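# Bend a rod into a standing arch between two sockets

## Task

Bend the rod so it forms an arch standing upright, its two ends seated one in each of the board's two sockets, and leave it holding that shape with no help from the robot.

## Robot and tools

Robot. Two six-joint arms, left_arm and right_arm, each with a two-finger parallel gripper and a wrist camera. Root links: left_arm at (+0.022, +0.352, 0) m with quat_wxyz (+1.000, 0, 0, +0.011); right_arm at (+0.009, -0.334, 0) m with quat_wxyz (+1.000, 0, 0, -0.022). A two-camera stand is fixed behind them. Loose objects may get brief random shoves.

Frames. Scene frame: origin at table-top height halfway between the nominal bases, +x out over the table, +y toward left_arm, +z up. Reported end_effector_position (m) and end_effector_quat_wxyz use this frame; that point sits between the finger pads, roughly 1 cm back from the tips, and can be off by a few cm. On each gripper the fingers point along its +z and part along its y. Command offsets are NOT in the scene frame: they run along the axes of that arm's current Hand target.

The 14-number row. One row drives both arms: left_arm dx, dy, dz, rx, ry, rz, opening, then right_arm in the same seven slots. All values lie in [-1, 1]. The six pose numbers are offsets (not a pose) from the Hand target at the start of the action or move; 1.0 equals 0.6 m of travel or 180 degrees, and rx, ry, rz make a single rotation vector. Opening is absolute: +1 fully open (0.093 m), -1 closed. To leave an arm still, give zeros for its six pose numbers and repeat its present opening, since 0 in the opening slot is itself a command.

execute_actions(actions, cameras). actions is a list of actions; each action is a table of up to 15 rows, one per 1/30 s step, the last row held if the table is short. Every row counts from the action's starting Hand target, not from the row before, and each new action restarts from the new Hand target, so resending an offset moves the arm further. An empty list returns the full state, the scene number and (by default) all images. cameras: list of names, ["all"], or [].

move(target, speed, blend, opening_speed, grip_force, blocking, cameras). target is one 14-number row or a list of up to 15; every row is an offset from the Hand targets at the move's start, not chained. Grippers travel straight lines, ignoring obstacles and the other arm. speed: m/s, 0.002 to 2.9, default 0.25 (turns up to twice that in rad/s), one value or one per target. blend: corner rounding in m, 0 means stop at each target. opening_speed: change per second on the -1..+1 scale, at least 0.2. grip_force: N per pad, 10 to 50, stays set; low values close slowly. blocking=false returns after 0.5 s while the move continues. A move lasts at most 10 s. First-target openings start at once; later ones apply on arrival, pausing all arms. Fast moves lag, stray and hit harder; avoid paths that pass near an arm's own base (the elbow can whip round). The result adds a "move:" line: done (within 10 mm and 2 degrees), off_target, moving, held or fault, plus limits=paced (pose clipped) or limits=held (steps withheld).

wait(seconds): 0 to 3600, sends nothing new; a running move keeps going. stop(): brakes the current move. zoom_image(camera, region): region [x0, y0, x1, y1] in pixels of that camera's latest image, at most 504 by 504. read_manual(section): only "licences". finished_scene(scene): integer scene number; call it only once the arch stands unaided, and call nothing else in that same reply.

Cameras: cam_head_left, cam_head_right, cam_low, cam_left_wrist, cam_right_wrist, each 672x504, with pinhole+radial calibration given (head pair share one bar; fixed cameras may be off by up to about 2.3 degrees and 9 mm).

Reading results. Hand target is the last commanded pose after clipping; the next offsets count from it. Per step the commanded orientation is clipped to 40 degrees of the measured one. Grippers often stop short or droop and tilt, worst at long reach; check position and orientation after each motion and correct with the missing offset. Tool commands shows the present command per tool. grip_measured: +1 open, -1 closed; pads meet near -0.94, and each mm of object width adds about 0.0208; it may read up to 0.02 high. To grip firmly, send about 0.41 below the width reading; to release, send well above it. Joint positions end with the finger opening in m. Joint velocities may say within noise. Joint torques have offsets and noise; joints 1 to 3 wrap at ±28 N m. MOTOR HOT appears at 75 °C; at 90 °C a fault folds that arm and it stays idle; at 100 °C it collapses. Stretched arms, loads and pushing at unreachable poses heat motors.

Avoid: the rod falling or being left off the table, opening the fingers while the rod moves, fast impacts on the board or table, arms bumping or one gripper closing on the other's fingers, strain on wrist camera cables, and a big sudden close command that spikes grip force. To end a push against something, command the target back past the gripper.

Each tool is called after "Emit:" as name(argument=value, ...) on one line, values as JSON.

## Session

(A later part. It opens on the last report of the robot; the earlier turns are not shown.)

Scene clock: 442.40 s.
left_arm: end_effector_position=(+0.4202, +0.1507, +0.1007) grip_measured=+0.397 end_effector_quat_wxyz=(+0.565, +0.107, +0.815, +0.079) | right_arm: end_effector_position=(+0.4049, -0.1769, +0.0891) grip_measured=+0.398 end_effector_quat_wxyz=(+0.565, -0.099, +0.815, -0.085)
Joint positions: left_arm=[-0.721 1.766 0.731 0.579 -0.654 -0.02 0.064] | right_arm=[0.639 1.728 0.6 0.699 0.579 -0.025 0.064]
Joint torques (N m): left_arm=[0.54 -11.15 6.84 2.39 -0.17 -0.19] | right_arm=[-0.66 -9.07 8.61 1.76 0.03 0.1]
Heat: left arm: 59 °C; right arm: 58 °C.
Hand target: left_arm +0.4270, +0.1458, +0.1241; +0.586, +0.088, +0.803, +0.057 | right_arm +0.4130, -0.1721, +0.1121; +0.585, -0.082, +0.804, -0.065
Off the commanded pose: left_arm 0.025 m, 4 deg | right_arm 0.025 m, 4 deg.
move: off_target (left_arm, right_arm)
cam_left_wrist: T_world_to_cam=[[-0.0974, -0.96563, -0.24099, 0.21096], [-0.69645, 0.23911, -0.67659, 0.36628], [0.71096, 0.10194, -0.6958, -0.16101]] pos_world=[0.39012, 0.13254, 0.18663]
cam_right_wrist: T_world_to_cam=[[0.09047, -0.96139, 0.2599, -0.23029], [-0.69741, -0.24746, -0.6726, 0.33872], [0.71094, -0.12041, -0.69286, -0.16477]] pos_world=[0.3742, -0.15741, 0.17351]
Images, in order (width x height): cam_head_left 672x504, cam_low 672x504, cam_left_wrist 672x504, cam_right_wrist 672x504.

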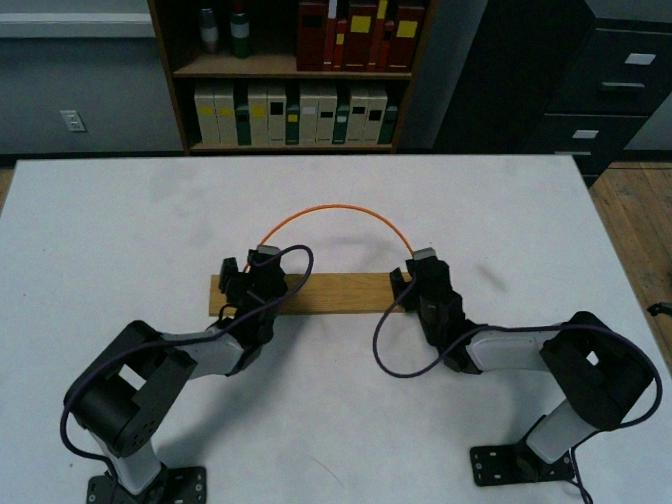

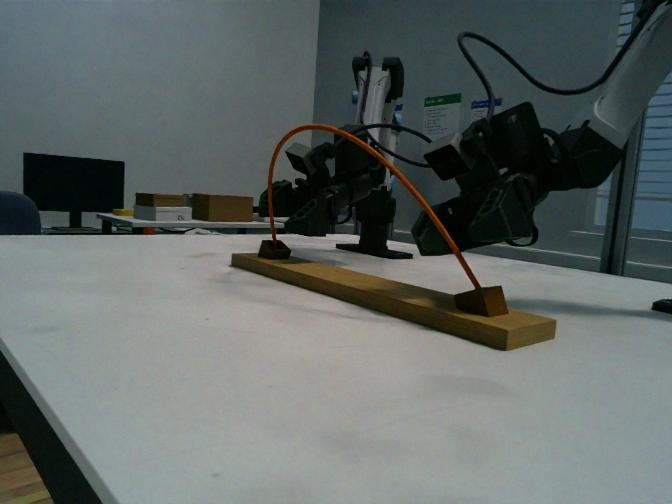

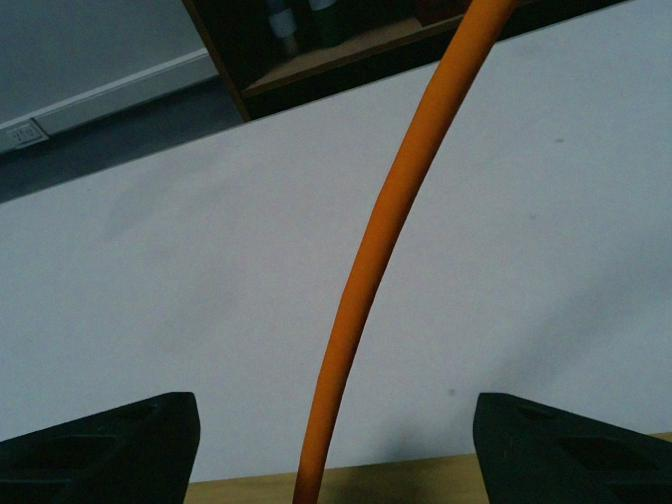

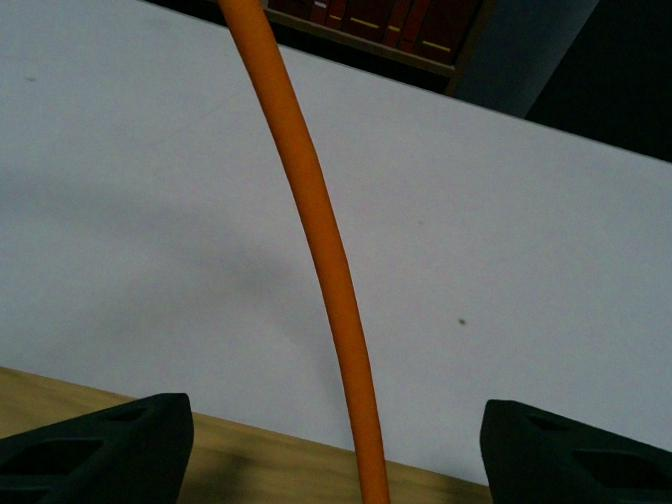

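Emit:
move(target=[[-0.0177,0.0092,0.0272,0.0092,0.0434,0.044,0.4, -0.0163,-0.01,0.0345,-0.0092,0.0434,-0.044,0.4],[-0.0177,0.0092,0.0272,0.0092,0.0434,0.044,-1, -0.0163,-0.01,0.0345,-0.0092,0.0434,-0.044,-1]], speed=0.1, opening_speed=1.5, cameras=["cam_low", "cam_head_left", "cam_left_wrist", "cam_right_wrist"])

Scene clock: 482.80 s.
left_arm: end_effector_position=(+0.4383, +0.1519, +0.1056) grip_measured=-0.931 end_effector_quat_wxyz=(+0.497, +0.175, +0.843, +0.111) | right_arm: end_effector_position=(+0.4270, -0.1795, +0.0938) grip_measured=-0.924 end_effector_quat_wxyz=(+0.500, -0.162, +0.843, -0.117)
Joint positions: left_arm=[-0.666 1.755 0.907 0.241 -0.566 0.068 0] | right_arm=[0.579 1.714 0.78 0.366 0.499 -0.123 0.001]
Joint torques (N m): left_arm=[0.64 -11.43 7.34 2.38 -0.27 -0.34] | right_arm=[-0.92 -9.18 9.58 1.65 0.11 0.25]
Heat: left arm: 53 °C; right arm: 52 °C.
Hand target: left_arm +0.4462, +0.1488, +0.1301; +0.524, +0.147, +0.834, +0.091 | right_arm +0.4360, -0.1762, +0.1161; +0.522, -0.141, +0.835, -0.099
Off the commanded pose: left_arm 0.026 m, 5 deg | right_arm 0.024 m, 4 deg.
move: off_target (left_arm, right_arm); target 2's new opening was sent with left_arm's hand 0.025 m and 3 deg from that target
cam_left_wrist: T_world_to_cam=[[-0.19513, -0.91598, -0.35057, 0.2619], [-0.76733, 0.3652, -0.5271, 0.37804], [0.61084, 0.16614, -0.77412, -0.12812]] pos_world=[0.41945, 0.12313, 0.1919]
cam_right_wrist: T_world_to_cam=[[0.18263, -0.91317, 0.36438, -0.27648], [-0.76685, -0.36424, -0.52846, 0.3519], [0.61529, -0.18291, -0.76679, -0.14102]] pos_world=[0.40712, -0.15009, 0.17857]
Images, in order (width x height): cam_head_left 672x504, cam_low 672x504, cam_left_wrist 672x504, cam_right_wrist 672x504.

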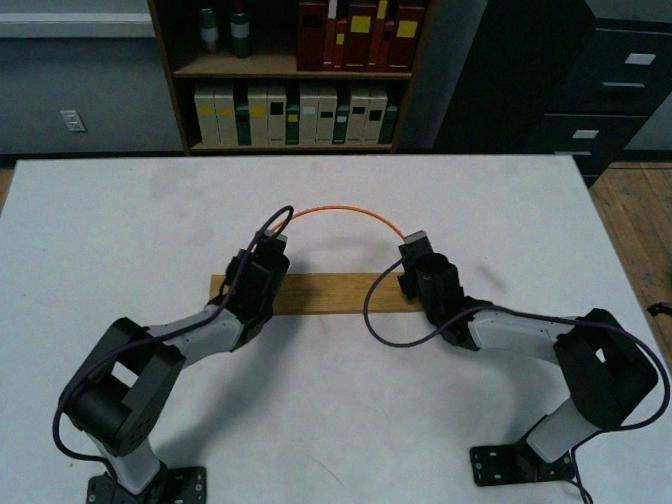

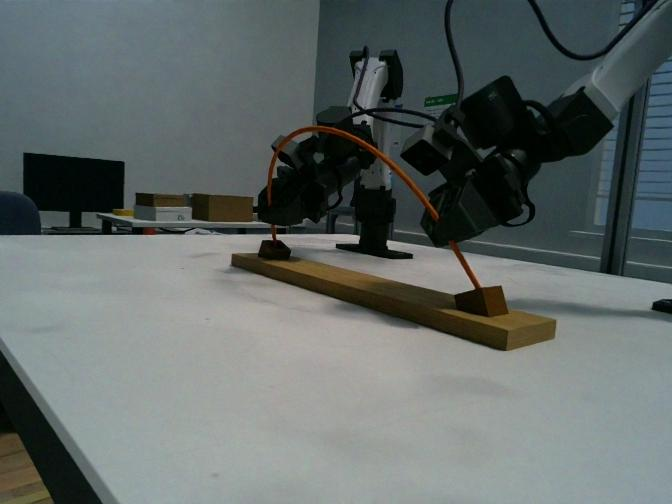

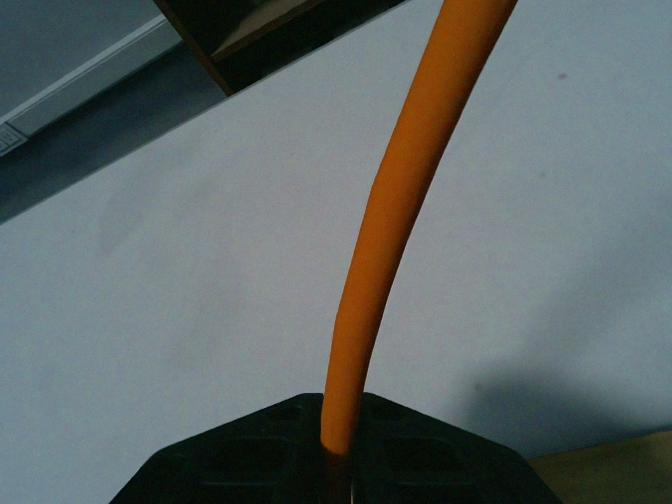

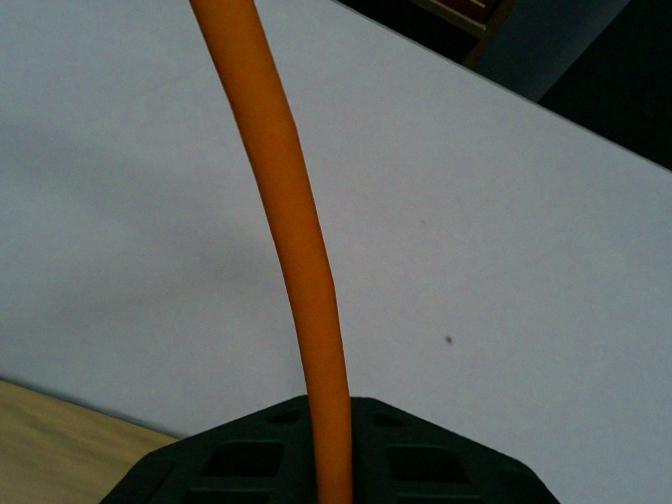

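Emit:
move(target=[[0.0067,-0.0025,-0.0297,-0.0293,-0.081,0,-1, 0.0065,0.0018,-0.0327,0.0292,-0.081,0.0015,-1],[0.0172,-0.0063,-0.0605,-0.0587,-0.1619,0.0004,-1, 0.0175,0.005,-0.068,0.0583,-0.162,0.0031,-1]], speed=0.15, blend=0.01, cameras=["cam_low", "cam_head_left", "cam_head_right"])

Emit:
zoom_image(camera="cam_low", region=[430, 240, 530, 340])

Emit:
zoom_image(camera="cam_low", region=[230, 205, 320, 272])

Scene clock: 526.30 s.
left_arm: end_effector_position=(+0.4084, +0.1499, +0.1196) grip_measured=-0.940 end_effector_quat_wxyz=(+0.694, +0.151, +0.687, +0.151) | right_arm: end_effector_position=(+0.3954, -0.1771, +0.1082) grip_measured=-0.931 end_effector_quat_wxyz=(+0.678, -0.142, +0.706, -0.149)
Joint positions: left_arm=[-0.767 2.009 0.566 1.456 -0.742 0.439 0] | right_arm=[0.675 1.957 0.457 1.454 0.648 -0.386 0]
Joint torques (N m): left_arm=[0.06 -7.49 3.67 3.5 -0.09 -0.24] | right_arm=[0.43 -5.59 3.77 2.73 0.18 0.15]
Heat: left arm: 52 °C; right arm: 52 °C.
Hand target: left_arm +0.4087, +0.1489, +0.1360; +0.727, +0.118, +0.664, +0.127 | right_arm +0.3945, -0.1760, +0.1239; +0.726, -0.110, +0.665, -0.133
Off the commanded pose: left_arm 0.016 m, 7 deg | right_arm 0.016 m, 8 deg.
joint sent to its limit (left arm) — joint 4 (wrist pitch), upper limit. The joint targets still meet the commanded pose.
joint sent to its limit (right arm) — joint 4 (wrist pitch), upper limit. The joint targets are off in orientation, not in position.
move: off_target (left_arm, right_arm)
Images, in order (width x height): cam_head_left 672x504, cam_head_right 672x504, cam_low 672x504.

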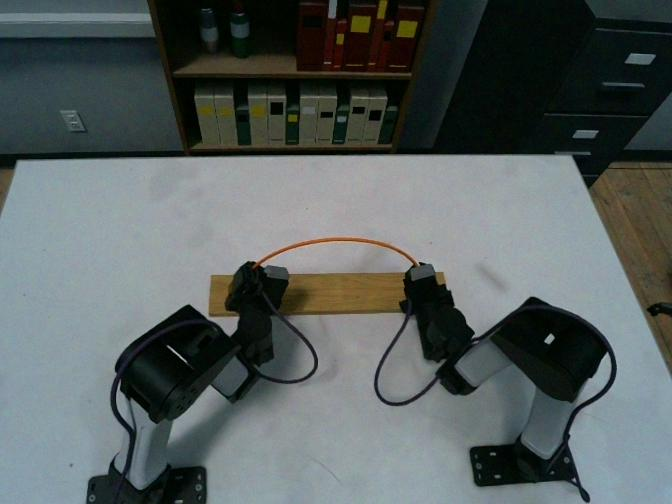

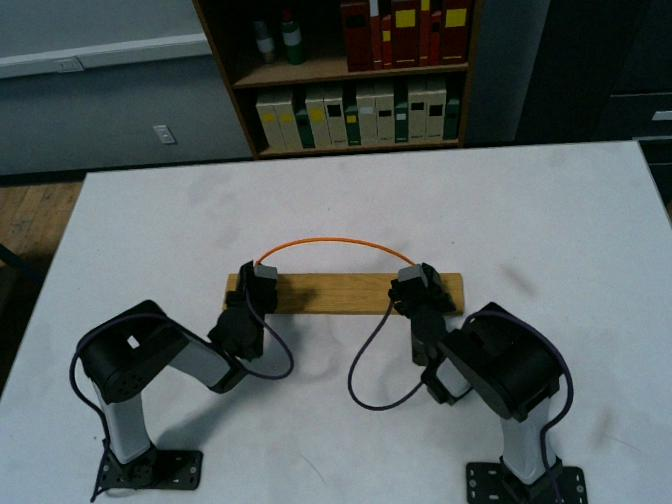

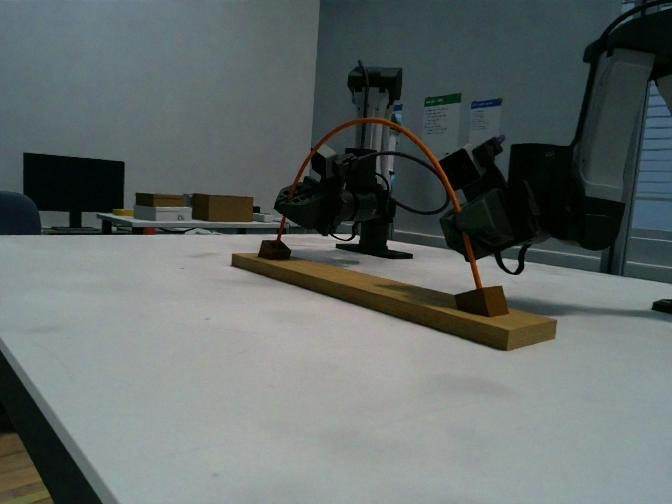

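Scaled by 5.040.

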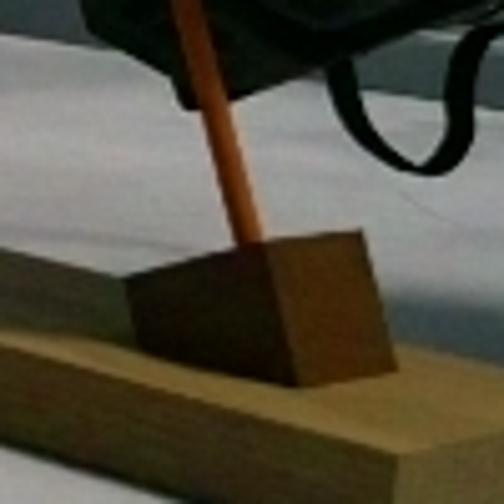

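Scaled by 5.600.

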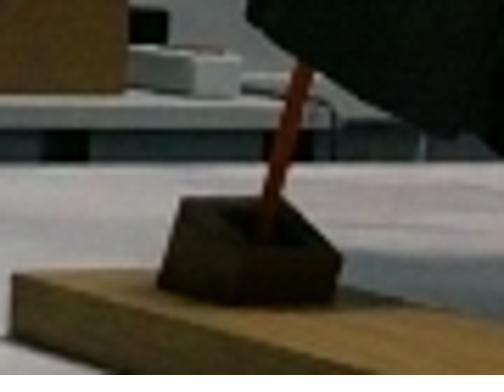

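Emit:
move(target=[[0.0292,-0.007,-0.0027,0,0,0,-1, 0.0262,0.0058,-0.0025,0,0,0,-1],[0.0177,-0.0047,-0.0017,0,0,0,-1, 0.0162,0.0042,-0.0015,0,0,0,-1],[0.0177,-0.0047,-0.0017,0,0,0,-1, 0.0162,0.0042,-0.0015,0,0,0,-0.6],[0.0177,-0.0047,-0.0017,0,0,0,-0.6, 0.0162,0.0042,-0.0015,0,0,0,-0.6]], speed=0.06, opening_speed=0.35, cameras=["cam_low", "cam_head_left", "cam_left_wrist", "cam_right_wrist"])

Scene clock: 569.23 s.
left_arm: end_effector_position=(+0.4091, +0.1497, +0.1131) grip_measured=-0.603 end_effector_quat_wxyz=(+0.692, +0.148, +0.691, +0.147) | right_arm: end_effector_position=(+0.3952, -0.1772, +0.1026) grip_measured=-0.602 end_effector_quat_wxyz=(+0.675, -0.139, +0.710, -0.145)
Joint positions: left_arm=[-0.767 2.03 0.569 1.461 -0.742 0.421 0.016] | right_arm=[0.675 1.975 0.457 1.46 0.649 -0.37 0.016]
Joint torques (N m): left_arm=[0.14 -7.21 3.17 3.45 -0.11 -0.24] | right_arm=[0.38 -5.14 3.58 2.63 0.18 0.12]
Heat: left arm: 62 °C; right arm: 57 °C.
Hand target: left_arm +0.4086, +0.1499, +0.1250; +0.728, +0.118, +0.664, +0.127 | right_arm +0.3945, -0.1770, +0.1139; +0.726, -0.110, +0.665, -0.133
Off the commanded pose: left_arm 0.012 m, 7 deg | right_arm 0.011 m, 9 deg.
joint sent to its limit (left arm) — joint 4 (wrist pitch), upper limit. The joint targets still meet the commanded pose.
joint sent to its limit (right arm) — joint 4 (wrist pitch), upper limit. The joint targets are off in orientation, not in position.
move: off_target (left_arm, right_arm); target 3's new opening was sent with right_arm's hand 0.009 m and 9 deg from that target; target 4's new opening was sent with left_arm's hand 0.008 m and 7 deg from that target
cam_left_wrist: T_world_to_cam=[[-0.01584, -0.91449, -0.40431, 0.18935], [-0.4133, 0.37418, -0.83016, 0.24851], [0.91046, 0.15395, -0.38389, -0.26902]] pos_world=[0.35064, 0.12158, 0.17959]
cam_right_wrist: T_world_to_cam=[[0.02209, -0.91185, 0.40993, -0.21273], [-0.45769, -0.37377, -0.80673, 0.23767], [0.88884, -0.1698, -0.42561, -0.25508]] pos_world=[0.34021, -0.14845, 0.17038]
Images, in order (width x height): cam_head_left 672x504, cam_low 672x504, cam_left_wrist 672x504, cam_right_wrist 672x504.

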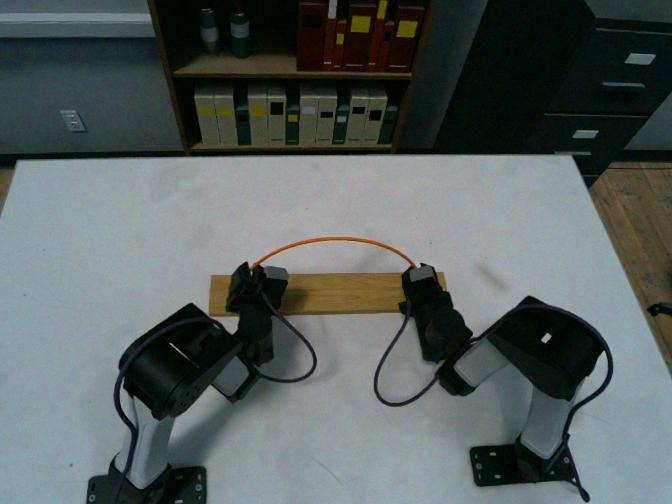

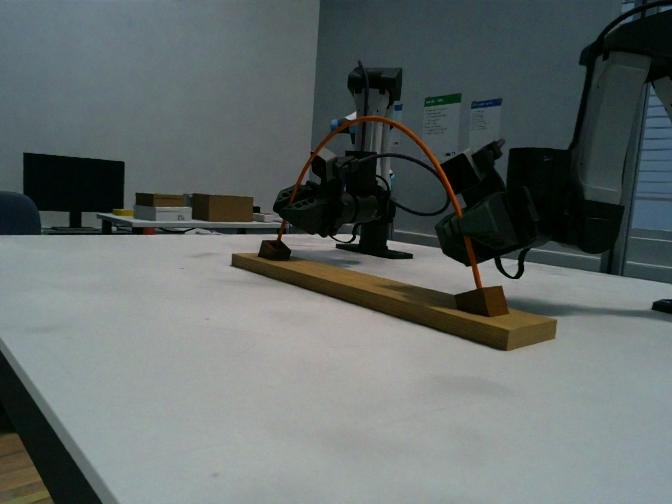

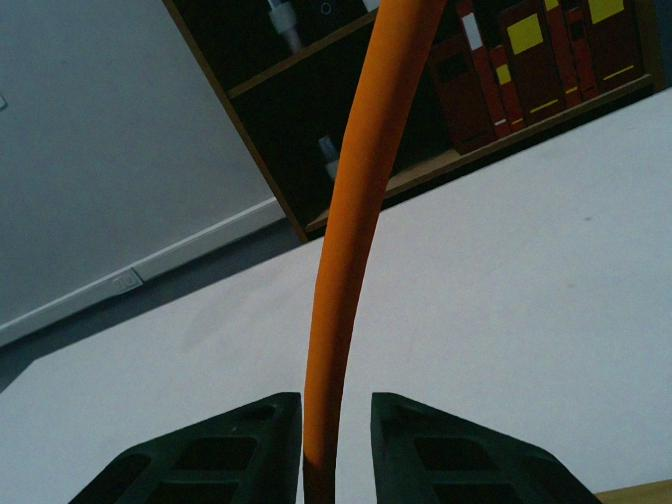

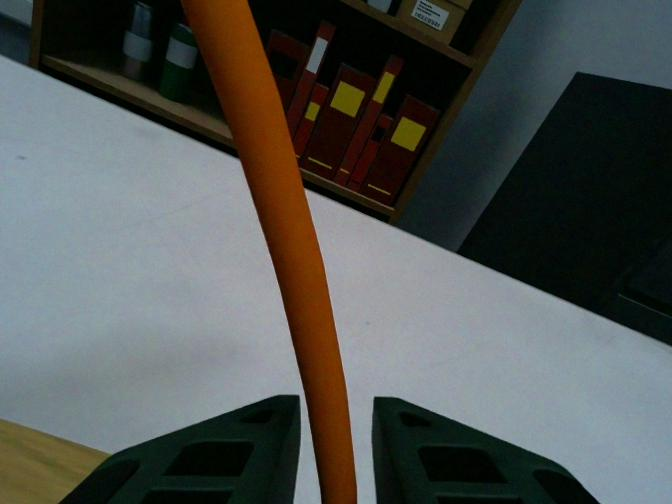

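Emit:
move(target=[[0,0,0,0,0,0,0.4, 0,0,0,0,0,0,0.4],[-0.0172,0.0055,-0.199,0,0,0,0.4, -0.016,-0.0094,-0.199,0,0,0,0.4]], speed=[0.05, 0.15], opening_speed=0.6, cameras=["cam_low", "cam_head_left", "cam_left_wrist", "cam_right_wrist"])

Scene clock: 581.20 s.
left_arm: end_effector_position=(+0.2904, +0.1502, +0.1035) grip_measured=+0.397 end_effector_quat_wxyz=(+0.669, +0.165, +0.707, +0.161) | right_arm: end_effector_position=(+0.2761, -0.1775, +0.0930) grip_measured=+0.398 end_effector_quat_wxyz=(+0.653, -0.152, +0.723, -0.165)
Joint positions: left_arm=[-1.133 1.858 0.278 1.461 -1.114 0.357 0.064] | right_arm=[1.065 1.789 0.142 1.459 1.054 -0.29 0.064]
Joint torques (N m): left_arm=[-0.43 -8.57 2.32 3.2 -0.27 -0.13] | right_arm=[0.66 -6.52 2.13 2.49 0.31 0.09]
Heat: left arm: 63 °C; right arm: 57 °C.
Hand target: left_arm +0.2888, +0.1498, +0.1250; +0.728, +0.118, +0.664, +0.127 | right_arm +0.2746, -0.1769, +0.1141; +0.726, -0.110, +0.665, -0.133
Off the commanded pose: left_arm 0.022 m, 11 deg | right_arm 0.021 m, 12 deg.
joint sent to its limit (left arm) — joint 4 (wrist pitch), upper limit. The joint targets are off in orientation, not in position.
joint sent to its limit (right arm) — joint 4 (wrist pitch), upper limit. The joint targets are off in orientation, not in position.
move: off_target (left_arm, right_arm)
cam_left_wrist: T_world_to_cam=[[-0.0313, -0.89624, -0.44245, 0.18965], [-0.45868, 0.40619, -0.79033, 0.19557], [0.88805, 0.17821, -0.4238, -0.15781]] pos_world=[0.23578, 0.11866, 0.1716]
cam_right_wrist: T_world_to_cam=[[0.02604, -0.89183, 0.45161, -0.20798], [-0.50217, -0.4023, -0.76549, 0.17868], [0.86438, -0.20685, -0.45833, -0.15016]] pos_world=[0.22494, -0.14466, 0.16188]
Images, in order (width x height): cam_head_left 672x504, cam_low 672x504, cam_left_wrist 672x504, cam_right_wrist 672x504.

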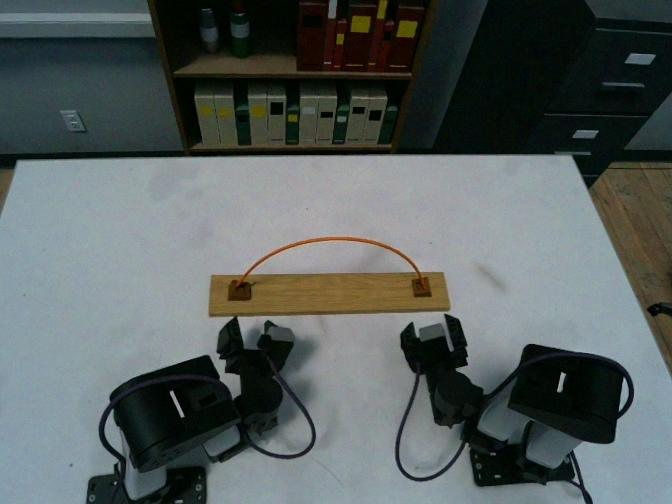

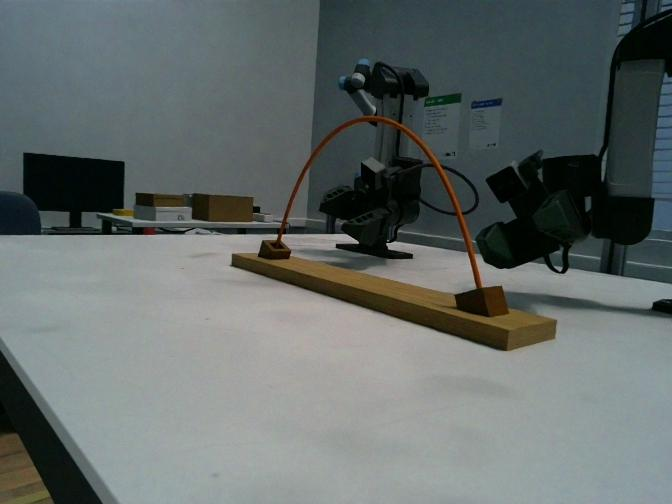

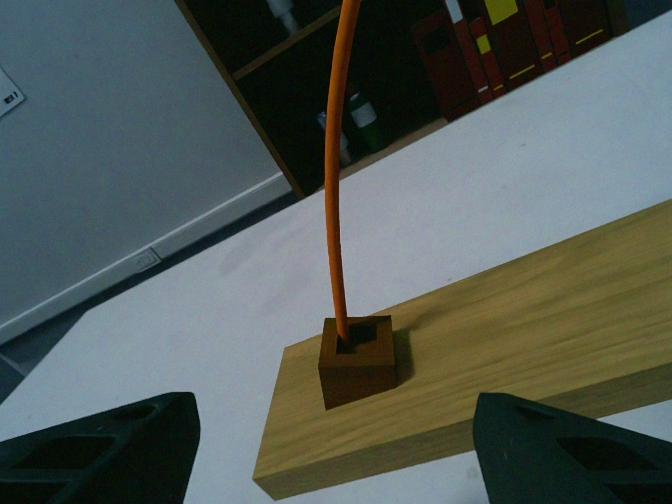

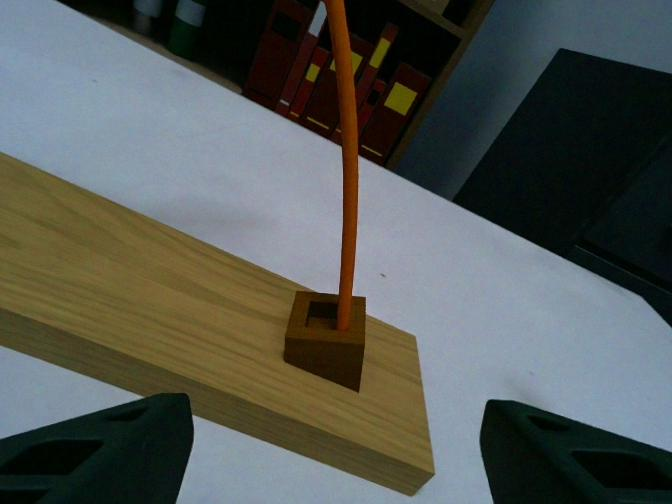

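Arch stands upright with both ends in the sockets.

Emit:
finished_scene(scene=3)

The scene is finished: the task was done.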